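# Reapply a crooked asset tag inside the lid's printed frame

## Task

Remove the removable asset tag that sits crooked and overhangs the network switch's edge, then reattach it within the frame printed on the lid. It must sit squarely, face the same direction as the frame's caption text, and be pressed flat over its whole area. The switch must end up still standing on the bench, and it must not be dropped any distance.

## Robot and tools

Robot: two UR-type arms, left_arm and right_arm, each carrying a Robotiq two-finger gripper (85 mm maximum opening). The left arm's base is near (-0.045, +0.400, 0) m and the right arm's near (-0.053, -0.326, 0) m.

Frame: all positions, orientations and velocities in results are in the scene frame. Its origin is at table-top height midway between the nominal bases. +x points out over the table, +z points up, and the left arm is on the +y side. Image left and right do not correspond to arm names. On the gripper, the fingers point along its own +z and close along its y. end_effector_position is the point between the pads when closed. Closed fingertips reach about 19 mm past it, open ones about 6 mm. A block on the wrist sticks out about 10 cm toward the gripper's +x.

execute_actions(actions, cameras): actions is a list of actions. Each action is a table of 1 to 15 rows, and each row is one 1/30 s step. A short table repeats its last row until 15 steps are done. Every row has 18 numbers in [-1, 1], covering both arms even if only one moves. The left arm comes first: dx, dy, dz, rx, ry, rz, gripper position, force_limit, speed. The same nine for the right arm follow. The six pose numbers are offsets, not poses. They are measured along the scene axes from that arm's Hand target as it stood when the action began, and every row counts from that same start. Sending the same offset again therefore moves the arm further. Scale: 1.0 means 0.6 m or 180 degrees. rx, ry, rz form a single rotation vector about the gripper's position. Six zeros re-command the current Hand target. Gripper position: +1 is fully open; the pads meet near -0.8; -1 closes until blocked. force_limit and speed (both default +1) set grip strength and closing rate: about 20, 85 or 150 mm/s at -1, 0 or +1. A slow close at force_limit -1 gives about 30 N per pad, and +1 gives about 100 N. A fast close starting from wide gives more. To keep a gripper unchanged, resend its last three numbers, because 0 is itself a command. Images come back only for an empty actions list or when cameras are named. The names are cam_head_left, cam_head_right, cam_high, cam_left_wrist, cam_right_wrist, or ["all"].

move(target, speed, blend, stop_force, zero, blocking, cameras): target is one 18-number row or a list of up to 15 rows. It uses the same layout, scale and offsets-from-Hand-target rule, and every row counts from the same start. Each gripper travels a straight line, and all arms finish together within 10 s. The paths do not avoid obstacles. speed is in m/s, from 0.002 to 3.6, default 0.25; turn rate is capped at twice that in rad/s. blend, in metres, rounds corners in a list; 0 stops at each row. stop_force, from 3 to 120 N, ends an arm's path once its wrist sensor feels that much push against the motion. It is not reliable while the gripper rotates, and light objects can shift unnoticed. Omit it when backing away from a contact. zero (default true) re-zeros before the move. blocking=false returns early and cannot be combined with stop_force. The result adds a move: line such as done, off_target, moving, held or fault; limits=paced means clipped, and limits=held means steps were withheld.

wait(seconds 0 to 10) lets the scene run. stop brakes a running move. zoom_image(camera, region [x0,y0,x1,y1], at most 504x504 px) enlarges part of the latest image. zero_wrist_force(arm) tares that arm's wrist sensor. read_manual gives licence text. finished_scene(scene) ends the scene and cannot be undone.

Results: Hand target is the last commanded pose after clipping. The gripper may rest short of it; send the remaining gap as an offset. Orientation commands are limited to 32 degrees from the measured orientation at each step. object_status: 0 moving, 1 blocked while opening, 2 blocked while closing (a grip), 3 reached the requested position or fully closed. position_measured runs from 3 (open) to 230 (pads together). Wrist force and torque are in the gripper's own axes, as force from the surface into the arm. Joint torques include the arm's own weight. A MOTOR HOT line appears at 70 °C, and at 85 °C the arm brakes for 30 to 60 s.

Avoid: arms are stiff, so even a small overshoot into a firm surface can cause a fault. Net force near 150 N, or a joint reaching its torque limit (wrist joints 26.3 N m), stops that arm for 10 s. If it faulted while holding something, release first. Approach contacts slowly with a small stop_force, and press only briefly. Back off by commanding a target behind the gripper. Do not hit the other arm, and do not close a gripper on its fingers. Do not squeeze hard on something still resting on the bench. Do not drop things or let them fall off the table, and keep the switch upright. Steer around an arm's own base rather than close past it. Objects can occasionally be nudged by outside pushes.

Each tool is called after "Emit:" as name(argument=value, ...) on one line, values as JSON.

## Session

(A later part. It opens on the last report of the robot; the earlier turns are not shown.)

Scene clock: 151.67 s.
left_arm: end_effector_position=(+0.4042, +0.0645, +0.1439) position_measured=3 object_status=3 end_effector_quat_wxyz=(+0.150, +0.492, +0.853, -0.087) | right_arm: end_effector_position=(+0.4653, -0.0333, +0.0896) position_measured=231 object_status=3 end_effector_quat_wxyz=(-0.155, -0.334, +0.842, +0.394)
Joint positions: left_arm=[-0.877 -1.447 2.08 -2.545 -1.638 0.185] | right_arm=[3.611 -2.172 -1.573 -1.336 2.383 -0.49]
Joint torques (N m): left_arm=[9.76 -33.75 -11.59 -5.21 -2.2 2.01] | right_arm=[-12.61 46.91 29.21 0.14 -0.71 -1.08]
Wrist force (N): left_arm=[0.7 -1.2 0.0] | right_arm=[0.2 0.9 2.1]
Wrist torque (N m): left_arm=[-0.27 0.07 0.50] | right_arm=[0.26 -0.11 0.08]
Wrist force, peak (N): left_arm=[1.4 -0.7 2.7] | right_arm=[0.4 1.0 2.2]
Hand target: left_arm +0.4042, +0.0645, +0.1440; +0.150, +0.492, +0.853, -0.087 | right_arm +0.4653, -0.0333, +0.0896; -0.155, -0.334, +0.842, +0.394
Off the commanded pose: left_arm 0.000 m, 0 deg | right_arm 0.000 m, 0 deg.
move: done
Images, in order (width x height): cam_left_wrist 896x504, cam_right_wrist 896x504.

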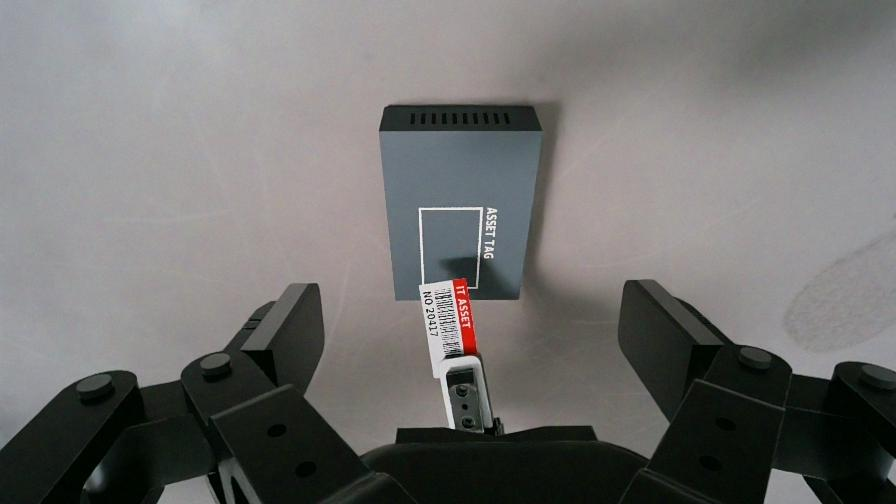

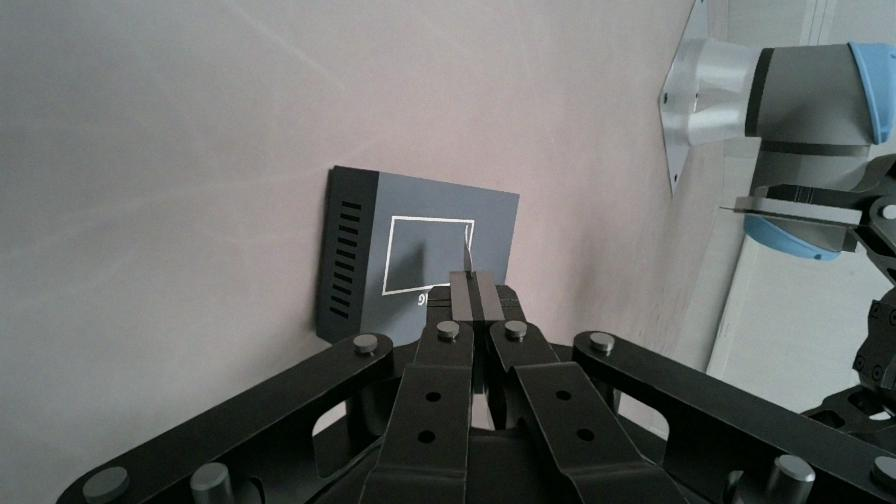

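Emit:
move(target=[0,0,0,0,0,0,1,-1,0,-0.0273,0.0405,0,0,0,-0.0833,-1,-0.8,-1], speed=0.08, cameras=["cam_right_wrist","cam_left_wrist"])

Emit:
zoom_image(camera="cam_left_wrist", region=[340, 90, 560, 310])

Scene clock: 156.30 s.
left_arm: end_effector_position=(+0.4042, +0.0645, +0.1440) position_measured=3 object_status=3 end_effector_quat_wxyz=(+0.150, +0.492, +0.853, -0.087) | right_arm: end_effector_position=(+0.4489, -0.0090, +0.0896) position_measured=231 object_status=3 end_effector_quat_wxyz=(-0.103, -0.221, +0.879, +0.411)
Joint positions: left_arm=[-0.877 -1.447 2.08 -2.546 -1.638 0.185] | right_arm=[3.643 -2.098 -1.805 -0.852 2.444 -0.057]
Joint torques (N m): left_arm=[8.83 -33.35 -13 -5.25 -2.02 1.94] | right_arm=[15.39 44.83 9.72 4.67 -0.49 1.03]
Wrist force (N): left_arm=[0.6 -1.3 0.1] | right_arm=[0.5 0.7 2.0]
Wrist torque (N m): left_arm=[-0.27 0.09 0.50] | right_arm=[0.23 -0.15 0.08]
Wrist force, peak (N): left_arm=[0.9 -1.4 0.3] | right_arm=[0.5 1.1 2.2]
Hand target: left_arm +0.4042, +0.0645, +0.1440; +0.150, +0.492, +0.853, -0.087 | right_arm +0.4489, -0.0090, +0.0896; -0.103, -0.221, +0.879, +0.411
Off the commanded pose: left_arm 0.000 m, 0 deg | right_arm 0.000 m, 0 deg.
move: done
Images, in order (width x height): cam_left_wrist 896x504, cam_right_wrist 896x504.

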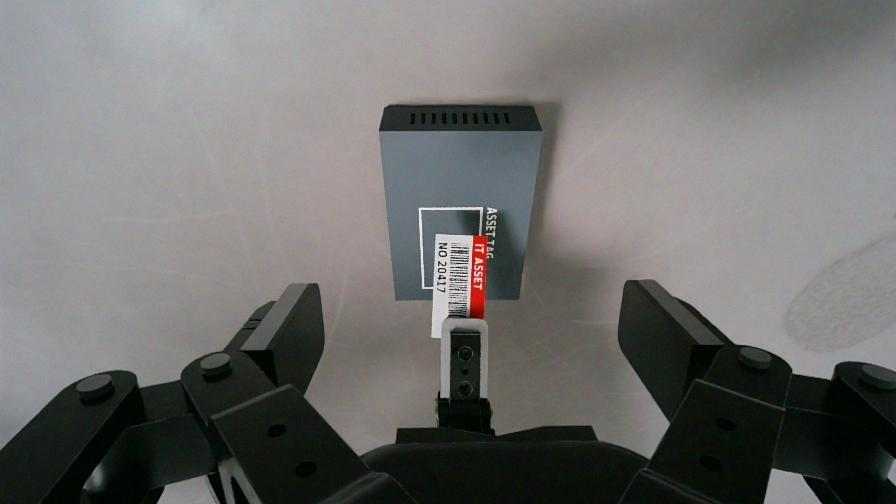

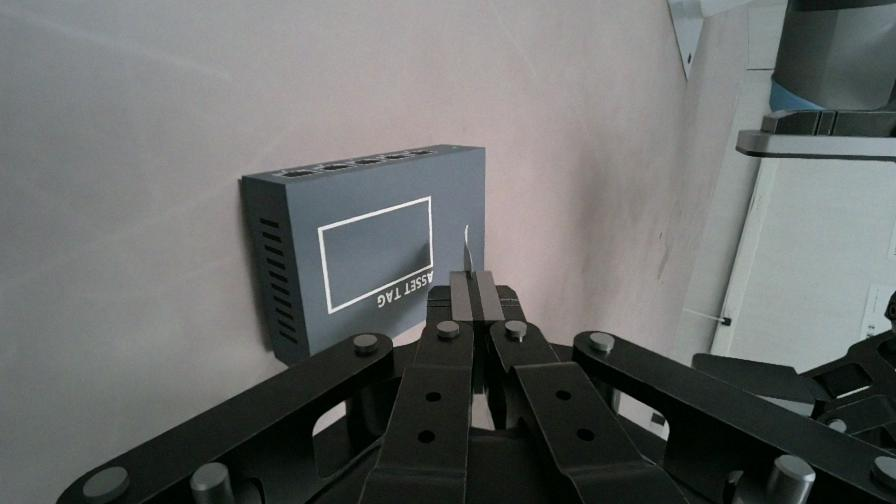

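Scaled by 2.291 from the camera's 896x504 image, which has a finer 1280x720 frame.

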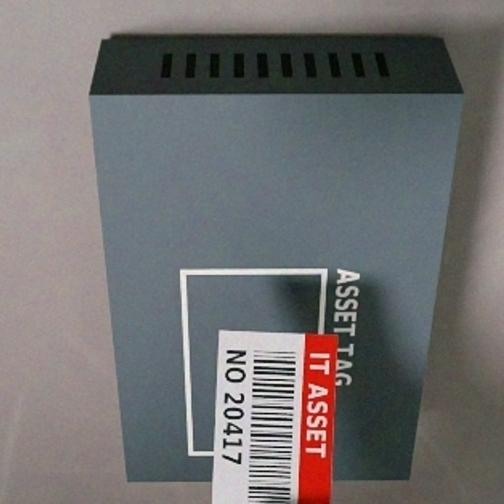

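Emit:
move(target=[0,0,0,0,0,0,1,-1,0,-0.0037,-0.004,-0.02,0,0,0.0161,-1,-0.8,-1], speed=0.05, cameras=["cam_left_wrist","cam_right_wrist"])

Emit:
zoom_image(camera="cam_left_wrist", region=[370, 190, 530, 350])

Emit:
zoom_image(camera="cam_right_wrist", region=[300, 130, 540, 370])

Scene clock: 162.87 s.
left_arm: end_effector_position=(+0.4042, +0.0645, +0.1440) position_measured=3 object_status=3 end_effector_quat_wxyz=(+0.150, +0.492, +0.853, -0.087) | right_arm: end_effector_position=(+0.4467, -0.0114, +0.0776) position_measured=231 object_status=3 end_effector_quat_wxyz=(-0.113, -0.243, +0.873, +0.408)
Joint positions: left_arm=[-0.877 -1.447 2.08 -2.546 -1.638 0.185] | right_arm=[3.642 -2.121 -1.786 -0.909 2.44 -0.137]
Joint torques (N m): left_arm=[9.96 -32.83 -12.29 -5.2 -2.01 1.94] | right_arm=[-13.6 32.91 28.07 0.57 -0.48 -1.76]
Wrist force (N): left_arm=[0.5 -1.0 0.5] | right_arm=[0.5 0.7 1.6]
Wrist torque (N m): left_arm=[-0.23 0.09 0.50] | right_arm=[0.23 -0.17 0.27]
Wrist force, peak (N): left_arm=[0.8 -1.5 0.2] | right_arm=[0.4 0.9 2.1]
Hand target: left_arm +0.4042, +0.0645, +0.1440; +0.150, +0.492, +0.853, -0.087 | right_arm +0.4467, -0.0114, +0.0776; -0.113, -0.243, +0.873, +0.408
Off the commanded pose: left_arm 0.000 m, 0 deg | right_arm 0.000 m, 0 deg.
move: done
Images, in order (width x height): cam_left_wrist 896x504, cam_right_wrist 896x504.

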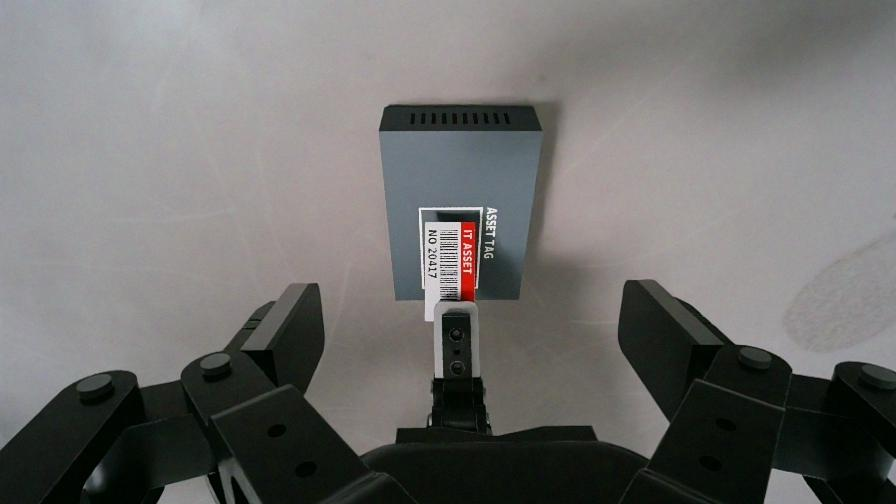

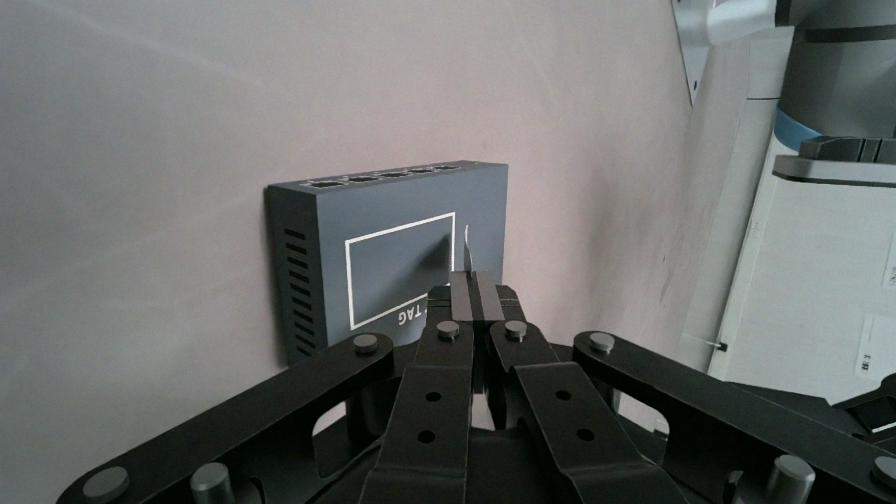

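Scaled by 3.150 from the camera's 896x504 image, which has a finer 1280x720 frame.

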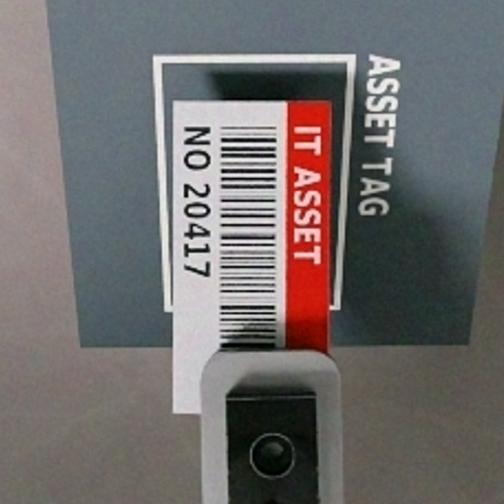

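Scaled by 2.100 from the camera's 896x504 image, which has a finer 1280x720 frame.

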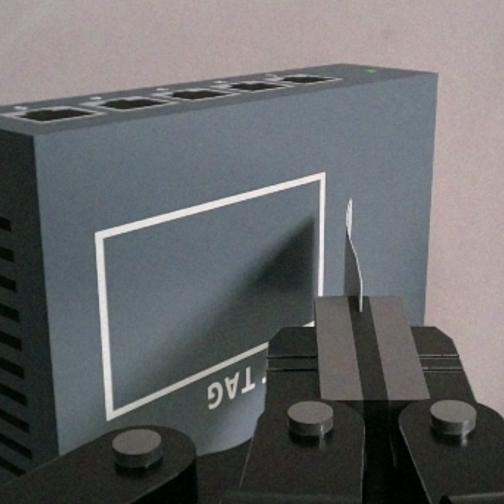

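Emit:
move(target=[0,0,0,0,0,0,1,-1,0,0,0,-0.0145,0,0,0,-1,-0.8,-1], speed=0.03, cameras=["cam_left_wrist","cam_right_wrist"])

Emit:
zoom_image(camera="cam_left_wrist", region=[370, 190, 530, 350])

Emit:
zoom_image(camera="cam_right_wrist", region=[300, 130, 540, 370])

Scene clock: 166.07 s.
left_arm: end_effector_position=(+0.4042, +0.0645, +0.1440) position_measured=3 object_status=3 end_effector_quat_wxyz=(+0.150, +0.492, +0.853, -0.087) | right_arm: end_effector_position=(+0.4467, -0.0114, +0.0690) position_measured=231 object_status=3 end_effector_quat_wxyz=(-0.113, -0.243, +0.873, +0.408)
Joint positions: left_arm=[-0.877 -1.447 2.08 -2.546 -1.638 0.185] | right_arm=[3.642 -2.136 -1.79 -0.89 2.44 -0.137]
Joint torques (N m): left_arm=[9.85 -33.91 -12.54 -5.23 -1.97 1.78] | right_arm=[-12.61 31.77 9.9 4.47 -0.35 -0.73]
Wrist force (N): left_arm=[0.5 -1.3 0.4] | right_arm=[0.4 0.5 1.8]
Wrist torque (N m): left_arm=[-0.26 0.10 0.50] | right_arm=[0.19 -0.14 0.27]
Wrist force, peak (N): left_arm=[0.6 -1.5 0.4] | right_arm=[0.4 1.0 2.2]
Hand target: left_arm +0.4042, +0.0645, +0.1440; +0.150, +0.492, +0.853, -0.087 | right_arm +0.4467, -0.0114, +0.0689; -0.113, -0.243, +0.873, +0.408
Off the commanded pose: left_arm 0.000 m, 0 deg | right_arm 0.000 m, 0 deg.
move: done
Images, in order (width x height): cam_left_wrist 896x504, cam_right_wrist 896x504.

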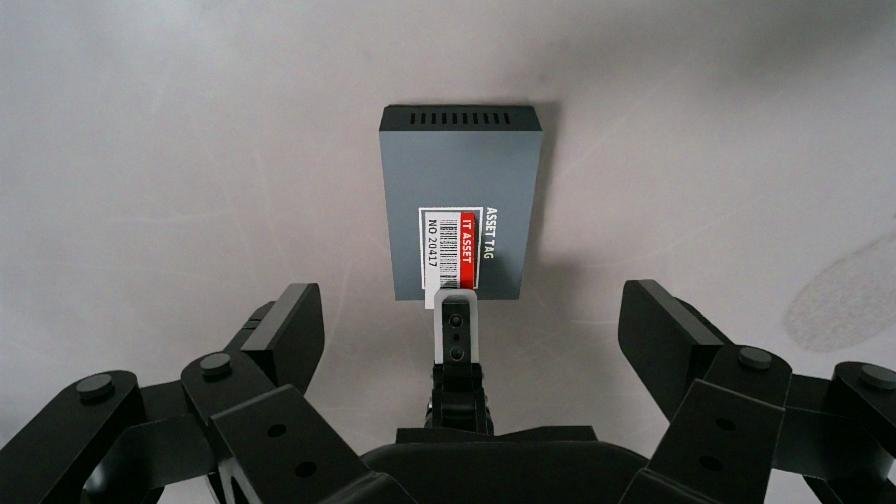

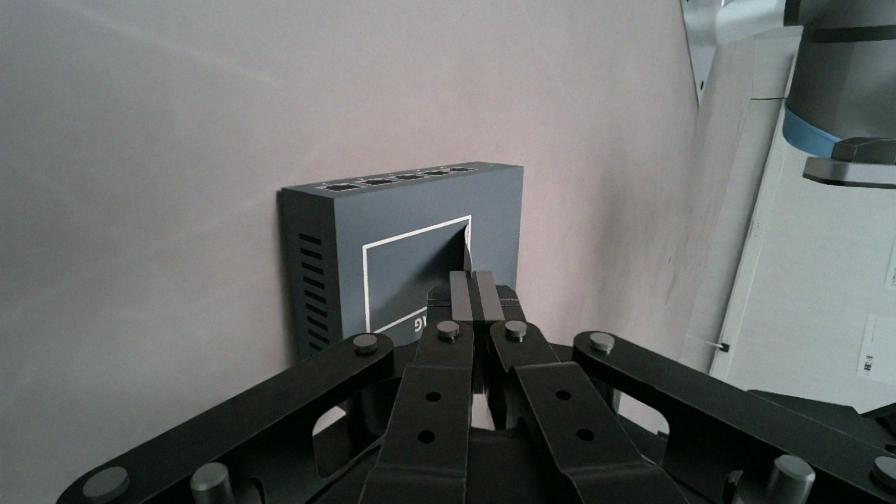

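Scaled by 3.150 from the camera's 896x504 image, which has a finer 1280x720 frame.

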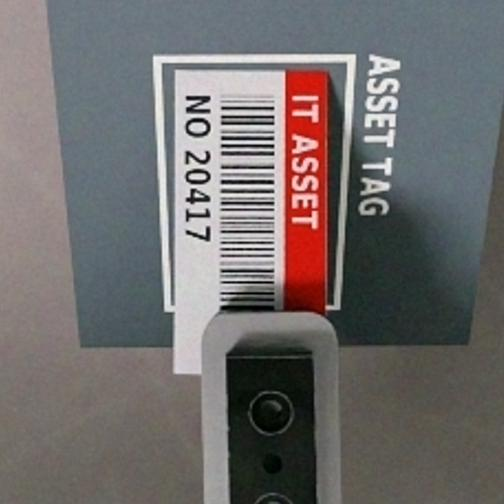

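Scaled by 2.100 from the camera's 896x504 image, which has a finer 1280x720 frame.

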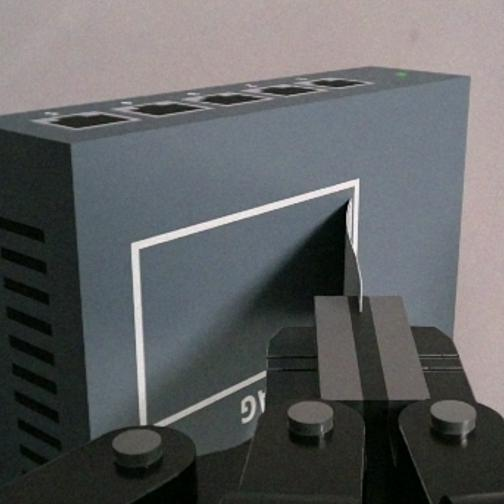

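Emit:
move(target=[[0,0,0,0,0,0,1,-1,0,0.0018,-0.0013,0.0025,0,0,0,-1,-0.8,-1],[0,0,0,0,0,0,1,-1,0,0.005,-0.0072,-0.0113,0,0,0,-1,-0.8,-1],[0,0,0,0,0,0,1,-1,0,0.0073,-0.0117,-0.0247,0,0,0,-1,-0.8,-1]], speed=0.03, cameras=["cam_left_wrist","cam_right_wrist"])

Emit:
zoom_image(camera="cam_left_wrist", region=[370, 190, 530, 350])

Emit:
zoom_image(camera="cam_right_wrist", region=[300, 130, 540, 370])

Scene clock: 170.77 s.
left_arm: end_effector_position=(+0.4042, +0.0645, +0.1440) position_measured=3 object_status=3 end_effector_quat_wxyz=(+0.150, +0.492, +0.853, -0.087) | right_arm: end_effector_position=(+0.4510, -0.0184, +0.0542) position_measured=231 object_status=3 end_effector_quat_wxyz=(-0.113, -0.243, +0.873, +0.408)
Joint positions: left_arm=[-0.877 -1.447 2.08 -2.546 -1.638 0.185] | right_arm=[3.628 -2.164 -1.788 -0.881 2.439 -0.158]
Joint torques (N m): left_arm=[9.11 -34.03 -13.21 -5.27 -1.96 1.7] | right_arm=[-13.64 33.29 10.21 4.47 -0.57 -1.73]
Wrist force (N): left_arm=[0.7 -0.9 0.3] | right_arm=[0.5 0.8 1.8]
Wrist torque (N m): left_arm=[-0.21 0.05 0.50] | right_arm=[0.24 -0.15 0.27]
Wrist force, peak (N): left_arm=[0.6 -1.6 0.3] | right_arm=[0.5 0.9 3.2]
Hand target: left_arm +0.4042, +0.0645, +0.1440; +0.150, +0.492, +0.853, -0.087 | right_arm +0.4510, -0.0184, +0.0541; -0.113, -0.243, +0.873, +0.408
Off the commanded pose: left_arm 0.000 m, 0 deg | right_arm 0.000 m, 0 deg.
move: done
Images, in order (width x height): cam_left_wrist 896x504, cam_right_wrist 896x504.

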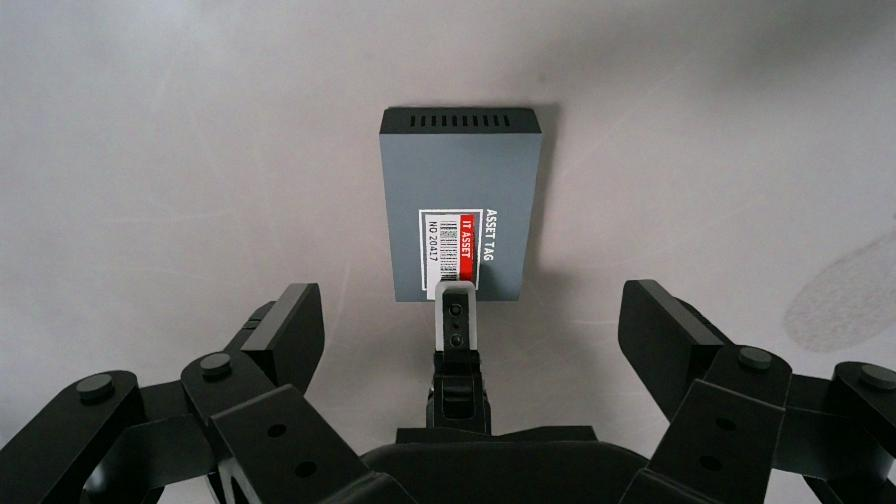

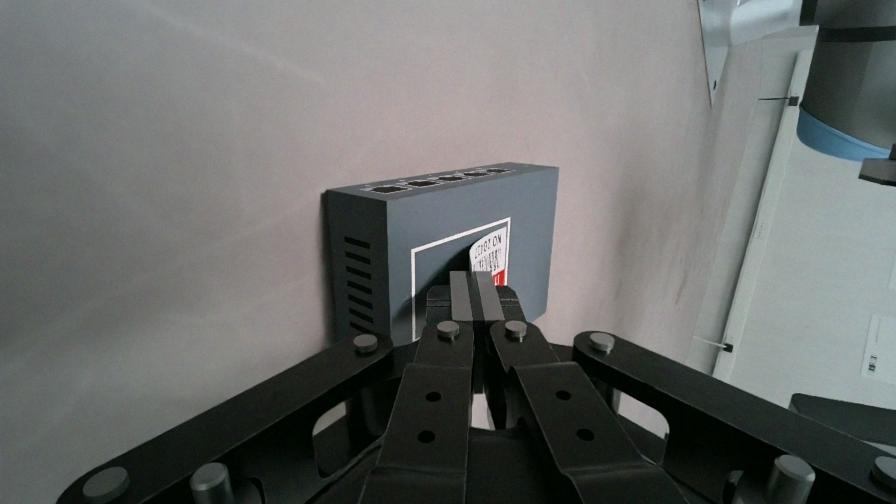

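Scaled by 3.150 from the camera's 896x504 image, which has a finer 1280x720 frame.

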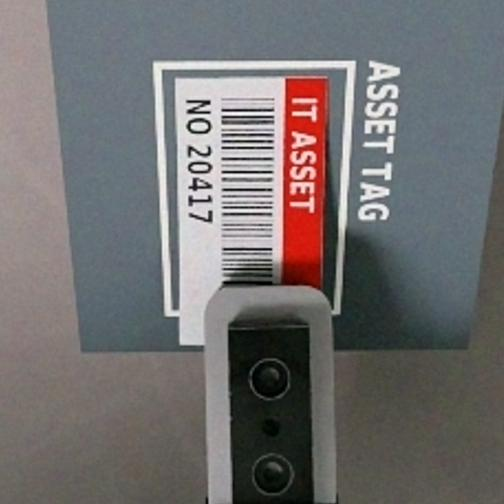

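Scaled by 2.100 from the camera's 896x504 image, which has a finer 1280x720 frame.

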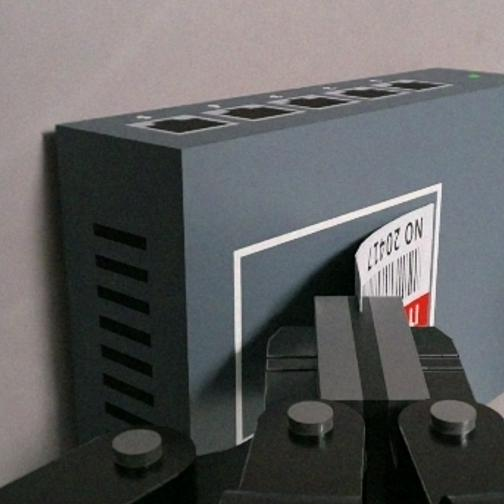

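Emit:
move(target=[0,0,0,0,0,0,1,-1,0,0.001,-0.0018,-0.0105,0,0,0,-1,-0.8,-1], speed=0.02, stop_force=15, cameras=["cam_left_wrist","cam_right_wrist"])

Emit:
zoom_image(camera="cam_left_wrist", region=[370, 190, 530, 350])

Emit:
zoom_image(camera="cam_right_wrist", region=[340, 130, 580, 370])

Scene clock: 173.97 s.
left_arm: end_effector_position=(+0.4042, +0.0645, +0.1440) position_measured=3 object_status=3 end_effector_quat_wxyz=(+0.150, +0.492, +0.853, -0.087) | right_arm: end_effector_position=(+0.4516, -0.0194, +0.0485) position_measured=231 object_status=3 end_effector_quat_wxyz=(-0.113, -0.243, +0.873, +0.408)
Joint positions: left_arm=[-0.877 -1.447 2.08 -2.546 -1.638 0.185] | right_arm=[3.626 -2.174 -1.789 -0.872 2.439 -0.161]
Joint torques (N m): left_arm=[9.84 -33.25 -13 -5.22 -2.09 1.36] | right_arm=[5.37 37.64 15.59 0.18 -1.51 0.7]
Wrist force (N): left_arm=[0.2 -1.1 0.4] | right_arm=[5.6 14.3 -6.8]
Wrist torque (N m): left_arm=[-0.25 0.14 0.50] | right_arm=[0.02 -0.16 0.30]
Wrist force, peak (N): left_arm=[1.0 -1.3 0.5] | right_arm=[9.4 18.0 -11.9]
Hand target: left_arm +0.4042, +0.0645, +0.1440; +0.150, +0.492, +0.853, -0.087 | right_arm +0.4516, -0.0193, +0.0485; -0.113, -0.243, +0.873, +0.408 (not the last commanded pose)
Off the commanded pose: left_arm 0.000 m, 0 deg | right_arm 0.001 m, 0 deg.
move: contact (right_arm)
Images, in order (width x height): cam_left_wrist 896x504, cam_right_wrist 896x504.

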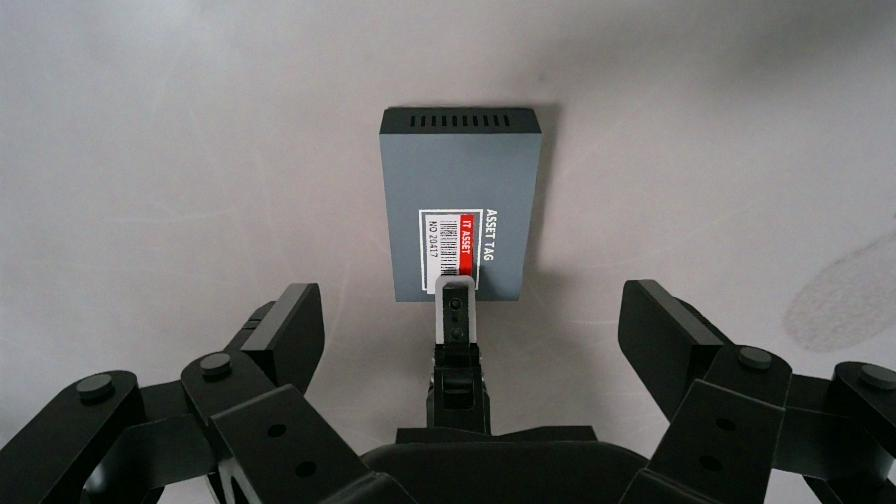

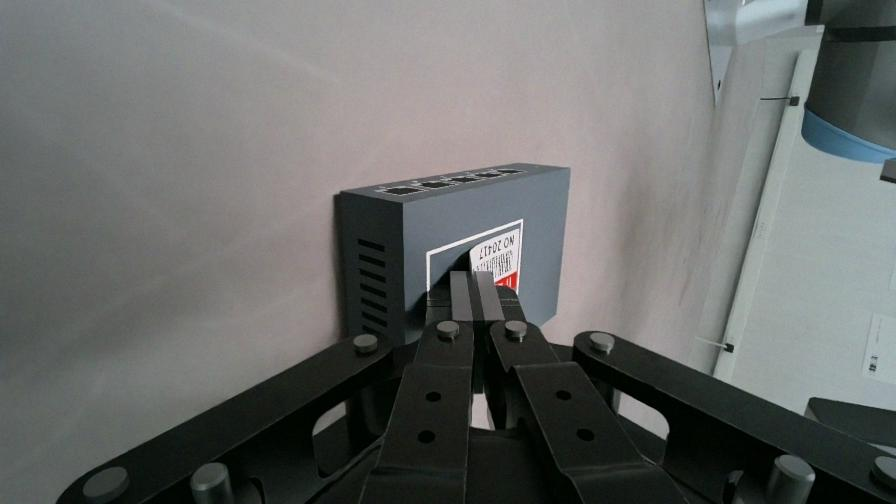

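Scaled by 3.150 from the camera's 896x504 image, which has a finer 1280x720 frame.

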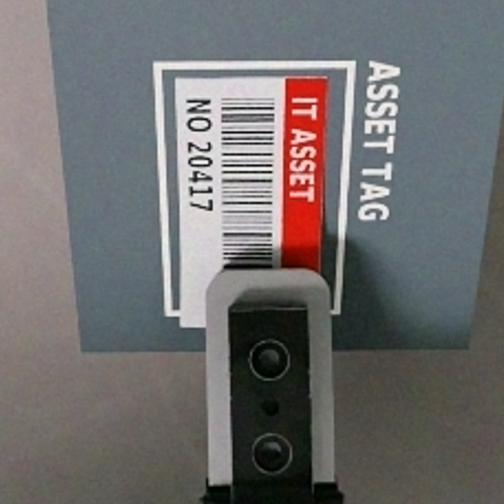

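Scaled by 2.100 from the camera's 896x504 image, which has a finer 1280x720 frame.

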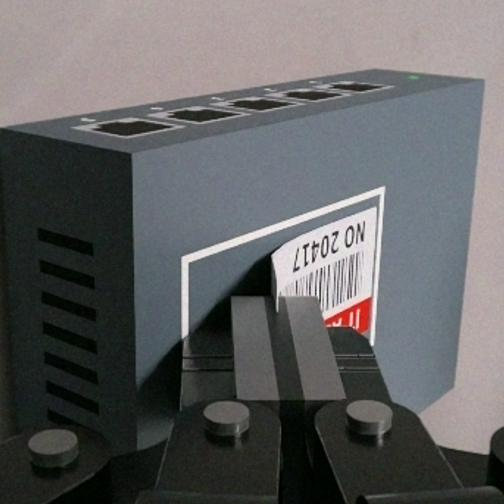

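Emit:
move(target=[[0,0,0,0,0,0,-1,-1,0,0,0,0.001,0,0,0,-1,-0.8,-1],[0.0355,-0.0777,-0.1067,0,0,0,-1,-1,0,0,0,0.001,0,0,0,-1,-0.8,-1]], speed=0.08, cameras=["cam_left_wrist","cam_right_wrist","cam_high"])

Emit:
zoom_image(camera="cam_high", region=[170, 210, 270, 310])

Scene clock: 182.27 s.
left_arm: end_effector_position=(+0.4254, +0.0179, +0.0800) position_measured=232 object_status=3 end_effector_quat_wxyz=(+0.150, +0.492, +0.853, -0.087) | right_arm: end_effector_position=(+0.4516, -0.0194, +0.0491) position_measured=231 object_status=3 end_effector_quat_wxyz=(-0.113, -0.243, +0.873, +0.408)
Joint positions: left_arm=[-0.906 -1.244 2.028 -2.698 -1.628 0.157] | right_arm=[3.626 -2.173 -1.788 -0.873 2.439 -0.161]
Joint torques (N m): left_arm=[-7.58 -25.77 -25.02 -5.18 1.99 -2.09] | right_arm=[10.92 43.79 24.21 0.49 2.86 0.09]
Wrist force (N): left_arm=[0.2 -1.1 0.4] | right_arm=[0.7 4.0 1.1]
Wrist torque (N m): left_arm=[-0.25 0.15 0.62] | right_arm=[0.21 -0.18 0.28]
Wrist force, peak (N): left_arm=[0.1 -1.2 1.3] | right_arm=[6.1 14.5 -7.0]
Hand target: left_arm +0.4255, +0.0178, +0.0799; +0.150, +0.492, +0.853, -0.087 | right_arm +0.4516, -0.0193, +0.0491; -0.113, -0.243, +0.873, +0.408
Off the commanded pose: left_arm 0.000 m, 0 deg | right_arm 0.000 m, 0 deg.
move: done
Images, in order (width x height): cam_high 504x504, cam_left_wrist 896x504, cam_right_wrist 896x504.

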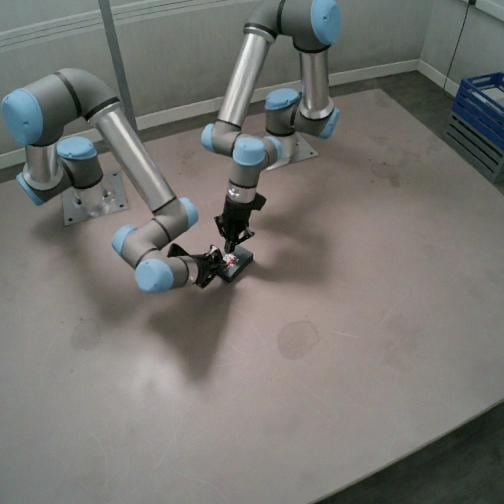

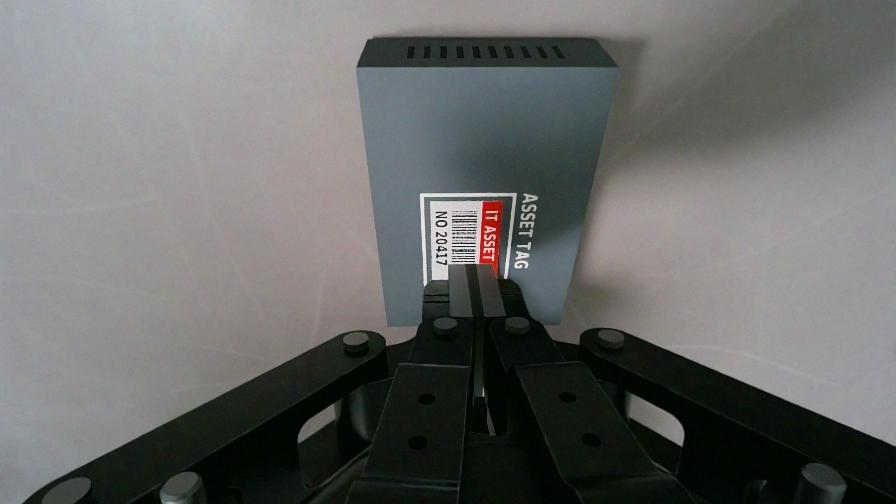

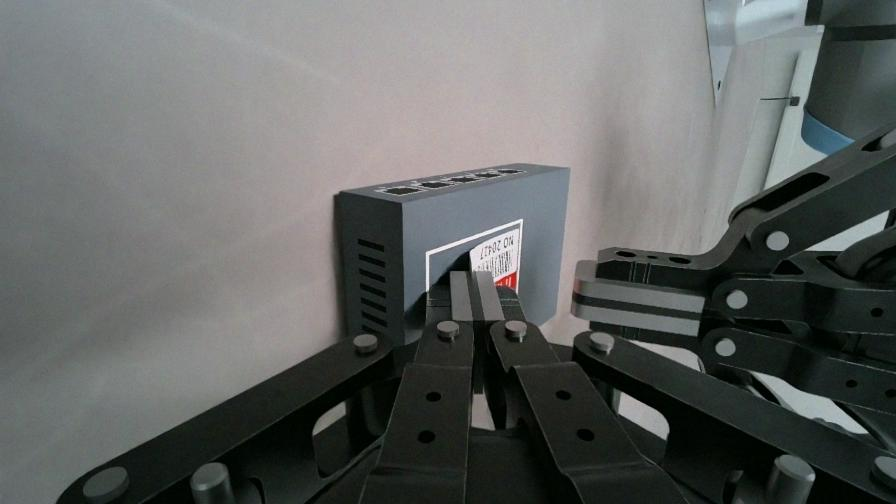

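Scaled by 5.040 from the camera's 504x504 image, which has a finer 720x720 frame.

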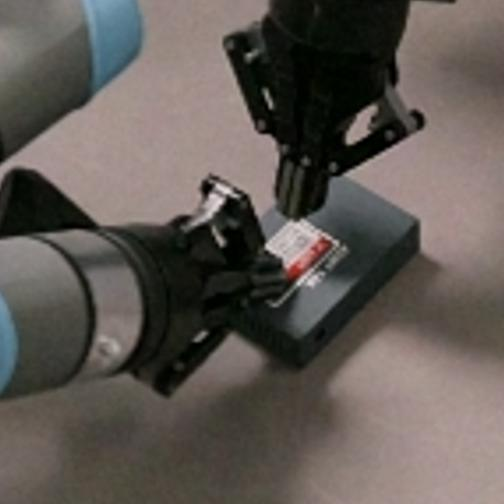

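Emit:
move(target=[0,0,-0.053,0,0,0,-1,-1,0,0,0,0,0,0,0,-1,-0.8,-1], speed=0.03, stop_force=10, cameras=["cam_left_wrist","cam_right_wrist"])

Scene clock: 185.70 s.
left_arm: end_effector_position=(+0.4254, +0.0179, +0.0518) position_measured=232 object_status=3 end_effector_quat_wxyz=(+0.150, +0.492, +0.853, -0.087) | right_arm: end_effector_position=(+0.4516, -0.0193, +0.0491) position_measured=231 object_status=3 end_effector_quat_wxyz=(-0.113, -0.243, +0.873, +0.408)
Joint positions: left_arm=[-0.906 -1.19 2.049 -2.773 -1.628 0.157] | right_arm=[3.626 -2.173 -1.788 -0.873 2.439 -0.161]
Joint torques (N m): left_arm=[-6.96 -36.89 -20.17 -1.65 1.95 -2.07] | right_arm=[12.46 44.23 24.97 0.63 2.94 -1.14]
Wrist force (N): left_arm=[-2.9 -0.9 -6.3] | right_arm=[0.7 3.8 0.9]
Wrist torque (N m): left_arm=[-0.23 0.17 0.63] | right_arm=[0.19 -0.19 0.27]
Wrist force, peak (N): left_arm=[-3.4 -3.3 -48.2] | right_arm=[0.7 4.0 1.1]
Hand target: left_arm +0.4254, +0.0179, +0.0519; +0.150, +0.492, +0.853, -0.087 (not the last commanded pose) | right_arm +0.4516, -0.0193, +0.0491; -0.113, -0.243, +0.873, +0.408
Off the commanded pose: left_arm 0.004 m, 0 deg | right_arm 0.000 m, 0 deg.
move: contact (left_arm)
Images, in order (width x height): cam_left_wrist 896x504, cam_right_wrist 896x504.

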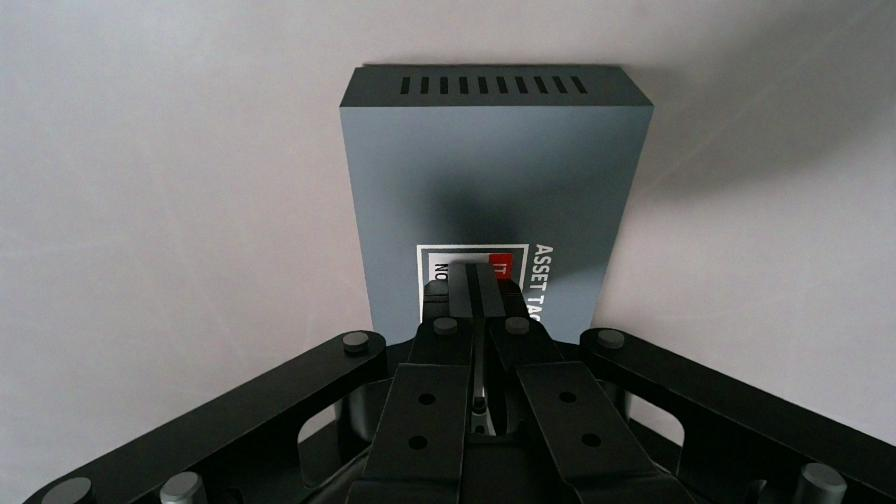

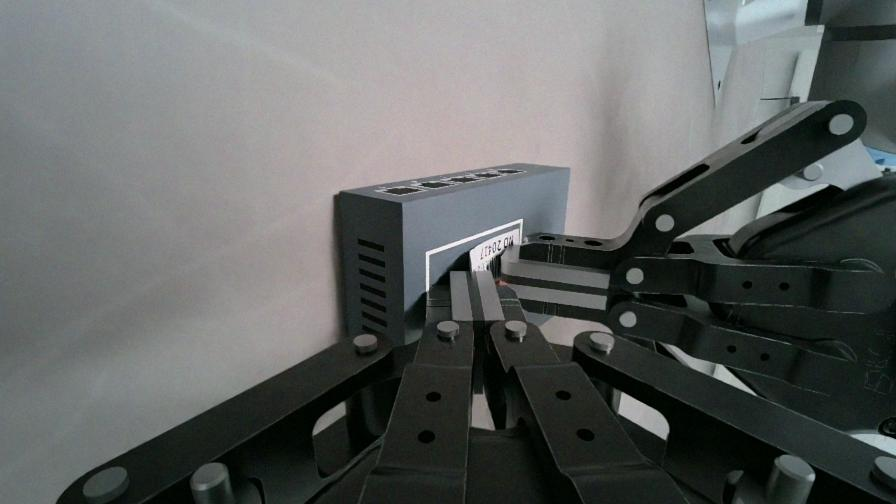

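Emit:
move(target=[0,0,0,0,0,0,-1,-1,0,0,0,0.003,0,0,0,-1,-0.8,-1], speed=0.02)

Emit:
move(target=[0,0,0,0,0,0,-1,-1,0,0,0,0,0,0,0,-0.64,-1,-1], cameras=["cam_right_wrist"])

Emit:
zoom_image(camera="cam_right_wrist", region=[380, 160, 600, 380])

Scene clock: 187.80 s.
left_arm: end_effector_position=(+0.4254, +0.0179, +0.0519) position_measured=232 object_status=3 end_effector_quat_wxyz=(+0.150, +0.492, +0.853, -0.087) | right_arm: end_effector_position=(+0.4516, -0.0193, +0.0509) position_measured=231 object_status=3 end_effector_quat_wxyz=(-0.113, -0.243, +0.873, +0.408)
Joint positions: left_arm=[-0.906 -1.19 2.049 -2.774 -1.628 0.157] | right_arm=[3.626 -2.17 -1.788 -0.877 2.439 -0.161]
Joint torques (N m): left_arm=[-5.87 -36.85 -20.45 -2.85 2.04 -1.92] | right_arm=[12.19 46.02 26.68 0.85 2.98 -0.67]
Wrist force (N): left_arm=[-2.8 -1.2 -6.0] | right_arm=[0.6 1.3 3.2]
Wrist torque (N m): left_arm=[-0.28 0.17 0.62] | right_arm=[0.19 -0.17 0.27]
Wrist force, peak (N): left_arm=[-2.8 -1.0 -6.7] | right_arm=[0.5 4.0 1.0]
Hand target: left_arm +0.4254, +0.0179, +0.0519; +0.150, +0.492, +0.853, -0.087 | right_arm +0.4516, -0.0193, +0.0509; -0.113, -0.243, +0.873, +0.408
Off the commanded pose: left_arm 0.000 m, 0 deg | right_arm 0.000 m, 0 deg.
move: done

Scene clock: 188.47 s.
left_arm: end_effector_position=(+0.4254, +0.0179, +0.0519) position_measured=232 object_status=3 end_effector_quat_wxyz=(+0.150, +0.492, +0.853, -0.087) | right_arm: end_effector_position=(+0.4516, -0.0193, +0.0511) position_measured=212 object_status=0 end_effector_quat_wxyz=(-0.113, -0.243, +0.873, +0.408)
Joint positions: left_arm=[-0.906 -1.19 2.049 -2.774 -1.628 0.157] | right_arm=[3.626 -2.169 -1.788 -0.877 2.439 -0.161]
Joint torques (N m): left_arm=[-6.56 -36.38 -19.7 -2.96 2.08 -1.94] | right_arm=[6.64 27.38 17.94 0.72 -7.08 -0.81]
Wrist force (N): left_arm=[-4.2 -0.4 -4.3] | right_arm=[5.0 24.0 -3.6]
Wrist torque (N m): left_arm=[-0.23 0.15 0.63] | right_arm=[-0.13 -0.15 0.31]
Wrist force, peak (N): left_arm=[-2.8 -1.0 -6.5] | right_arm=[5.3 24.1 -3.8]
Hand target: left_arm +0.4254, +0.0179, +0.0519; +0.150, +0.492, +0.853, -0.087 | right_arm +0.4516, -0.0193, +0.0509; -0.113, -0.243, +0.873, +0.408
Off the commanded pose: left_arm 0.000 m, 0 deg | right_arm 0.000 m, 0 deg.
move: done
Images, in order (width x height): cam_right_wrist 896x504.

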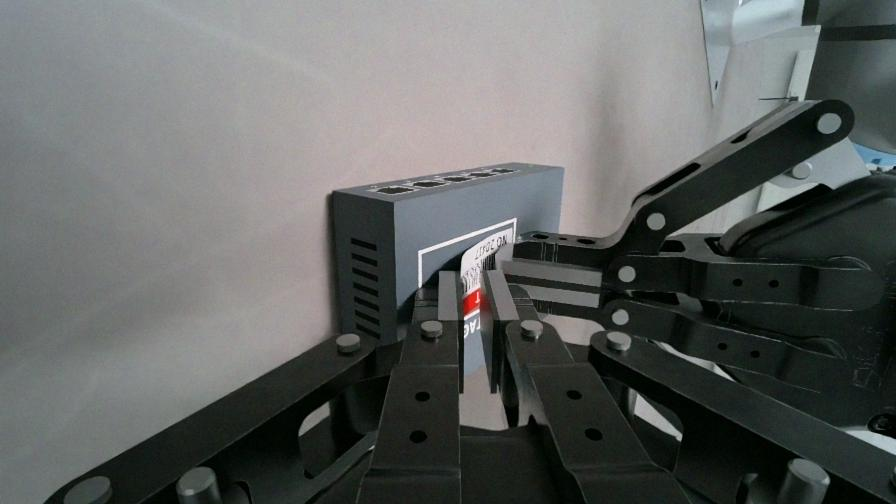

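Scaled by 2.291 from the camera's 896x504 image, which has a finer 1280x720 frame.

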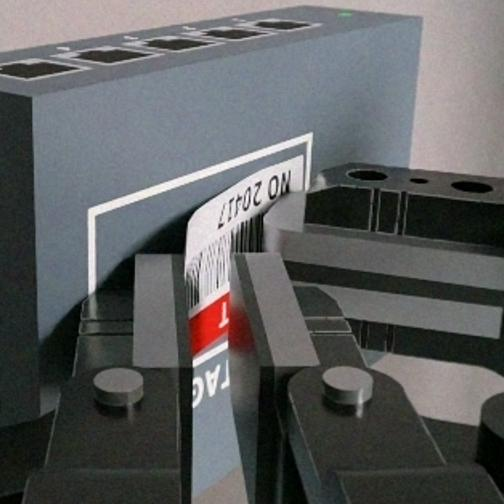

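Emit:
move(target=[0,0,0,0,0,0,-1,-1,0,0.0525,-0.0876,0.0857,0,0,0,-0.64,-1,-1], speed=0.06, cameras=["cam_right_wrist","cam_left_wrist"])

Emit:
zoom_image(camera="cam_right_wrist", region=[360, 130, 600, 370])

Scene clock: 191.43 s.
left_arm: end_effector_position=(+0.4254, +0.0179, +0.0519) position_measured=232 object_status=3 end_effector_quat_wxyz=(+0.150, +0.492, +0.853, -0.087) | right_arm: end_effector_position=(+0.4831, -0.0719, +0.1023) position_measured=212 object_status=1 end_effector_quat_wxyz=(-0.113, -0.243, +0.873, +0.408)
Joint positions: left_arm=[-0.906 -1.19 2.049 -2.774 -1.628 0.157] | right_arm=[3.528 -2.113 -1.675 -1.159 2.421 -0.308]
Joint torques (N m): left_arm=[-4.7 -36.3 -15.73 -2.86 1.74 -2.05] | right_arm=[-13.53 45.51 28.61 0.3 -0.57 -1.66]
Wrist force (N): left_arm=[0.6 -1.1 0.5] | right_arm=[0.2 1.1 1.9]
Wrist torque (N m): left_arm=[-0.24 0.09 0.62] | right_arm=[0.30 -0.11 0.27]
Wrist force, peak (N): left_arm=[-5.6 -1.2 -6.4] | right_arm=[5.2 26.6 -4.0]
Hand target: left_arm +0.4254, +0.0179, +0.0519; +0.150, +0.492, +0.853, -0.087 | right_arm +0.4831, -0.0719, +0.1024; -0.113, -0.243, +0.873, +0.408
Off the commanded pose: left_arm 0.000 m, 0 deg | right_arm 0.000 m, 0 deg.
move: done
Images, in order (width x height): cam_left_wrist 896x504, cam_right_wrist 896x504.

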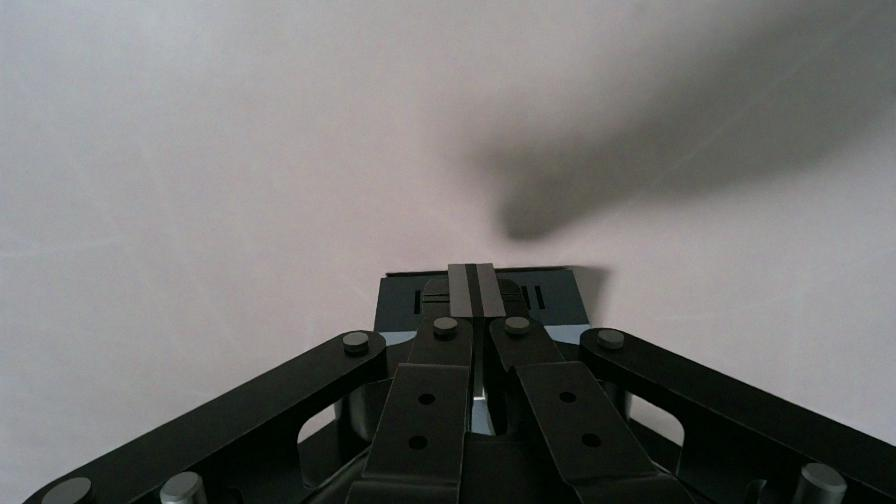

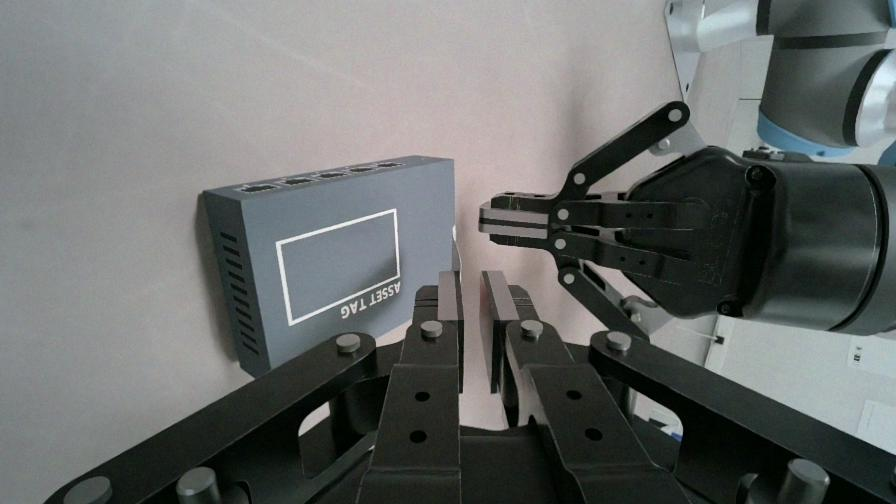

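Scaled by 2.100 from the camera's 896x504 image, which has a finer 1280x720 frame.

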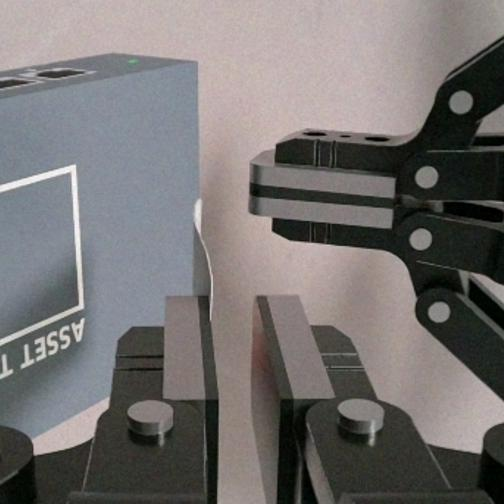

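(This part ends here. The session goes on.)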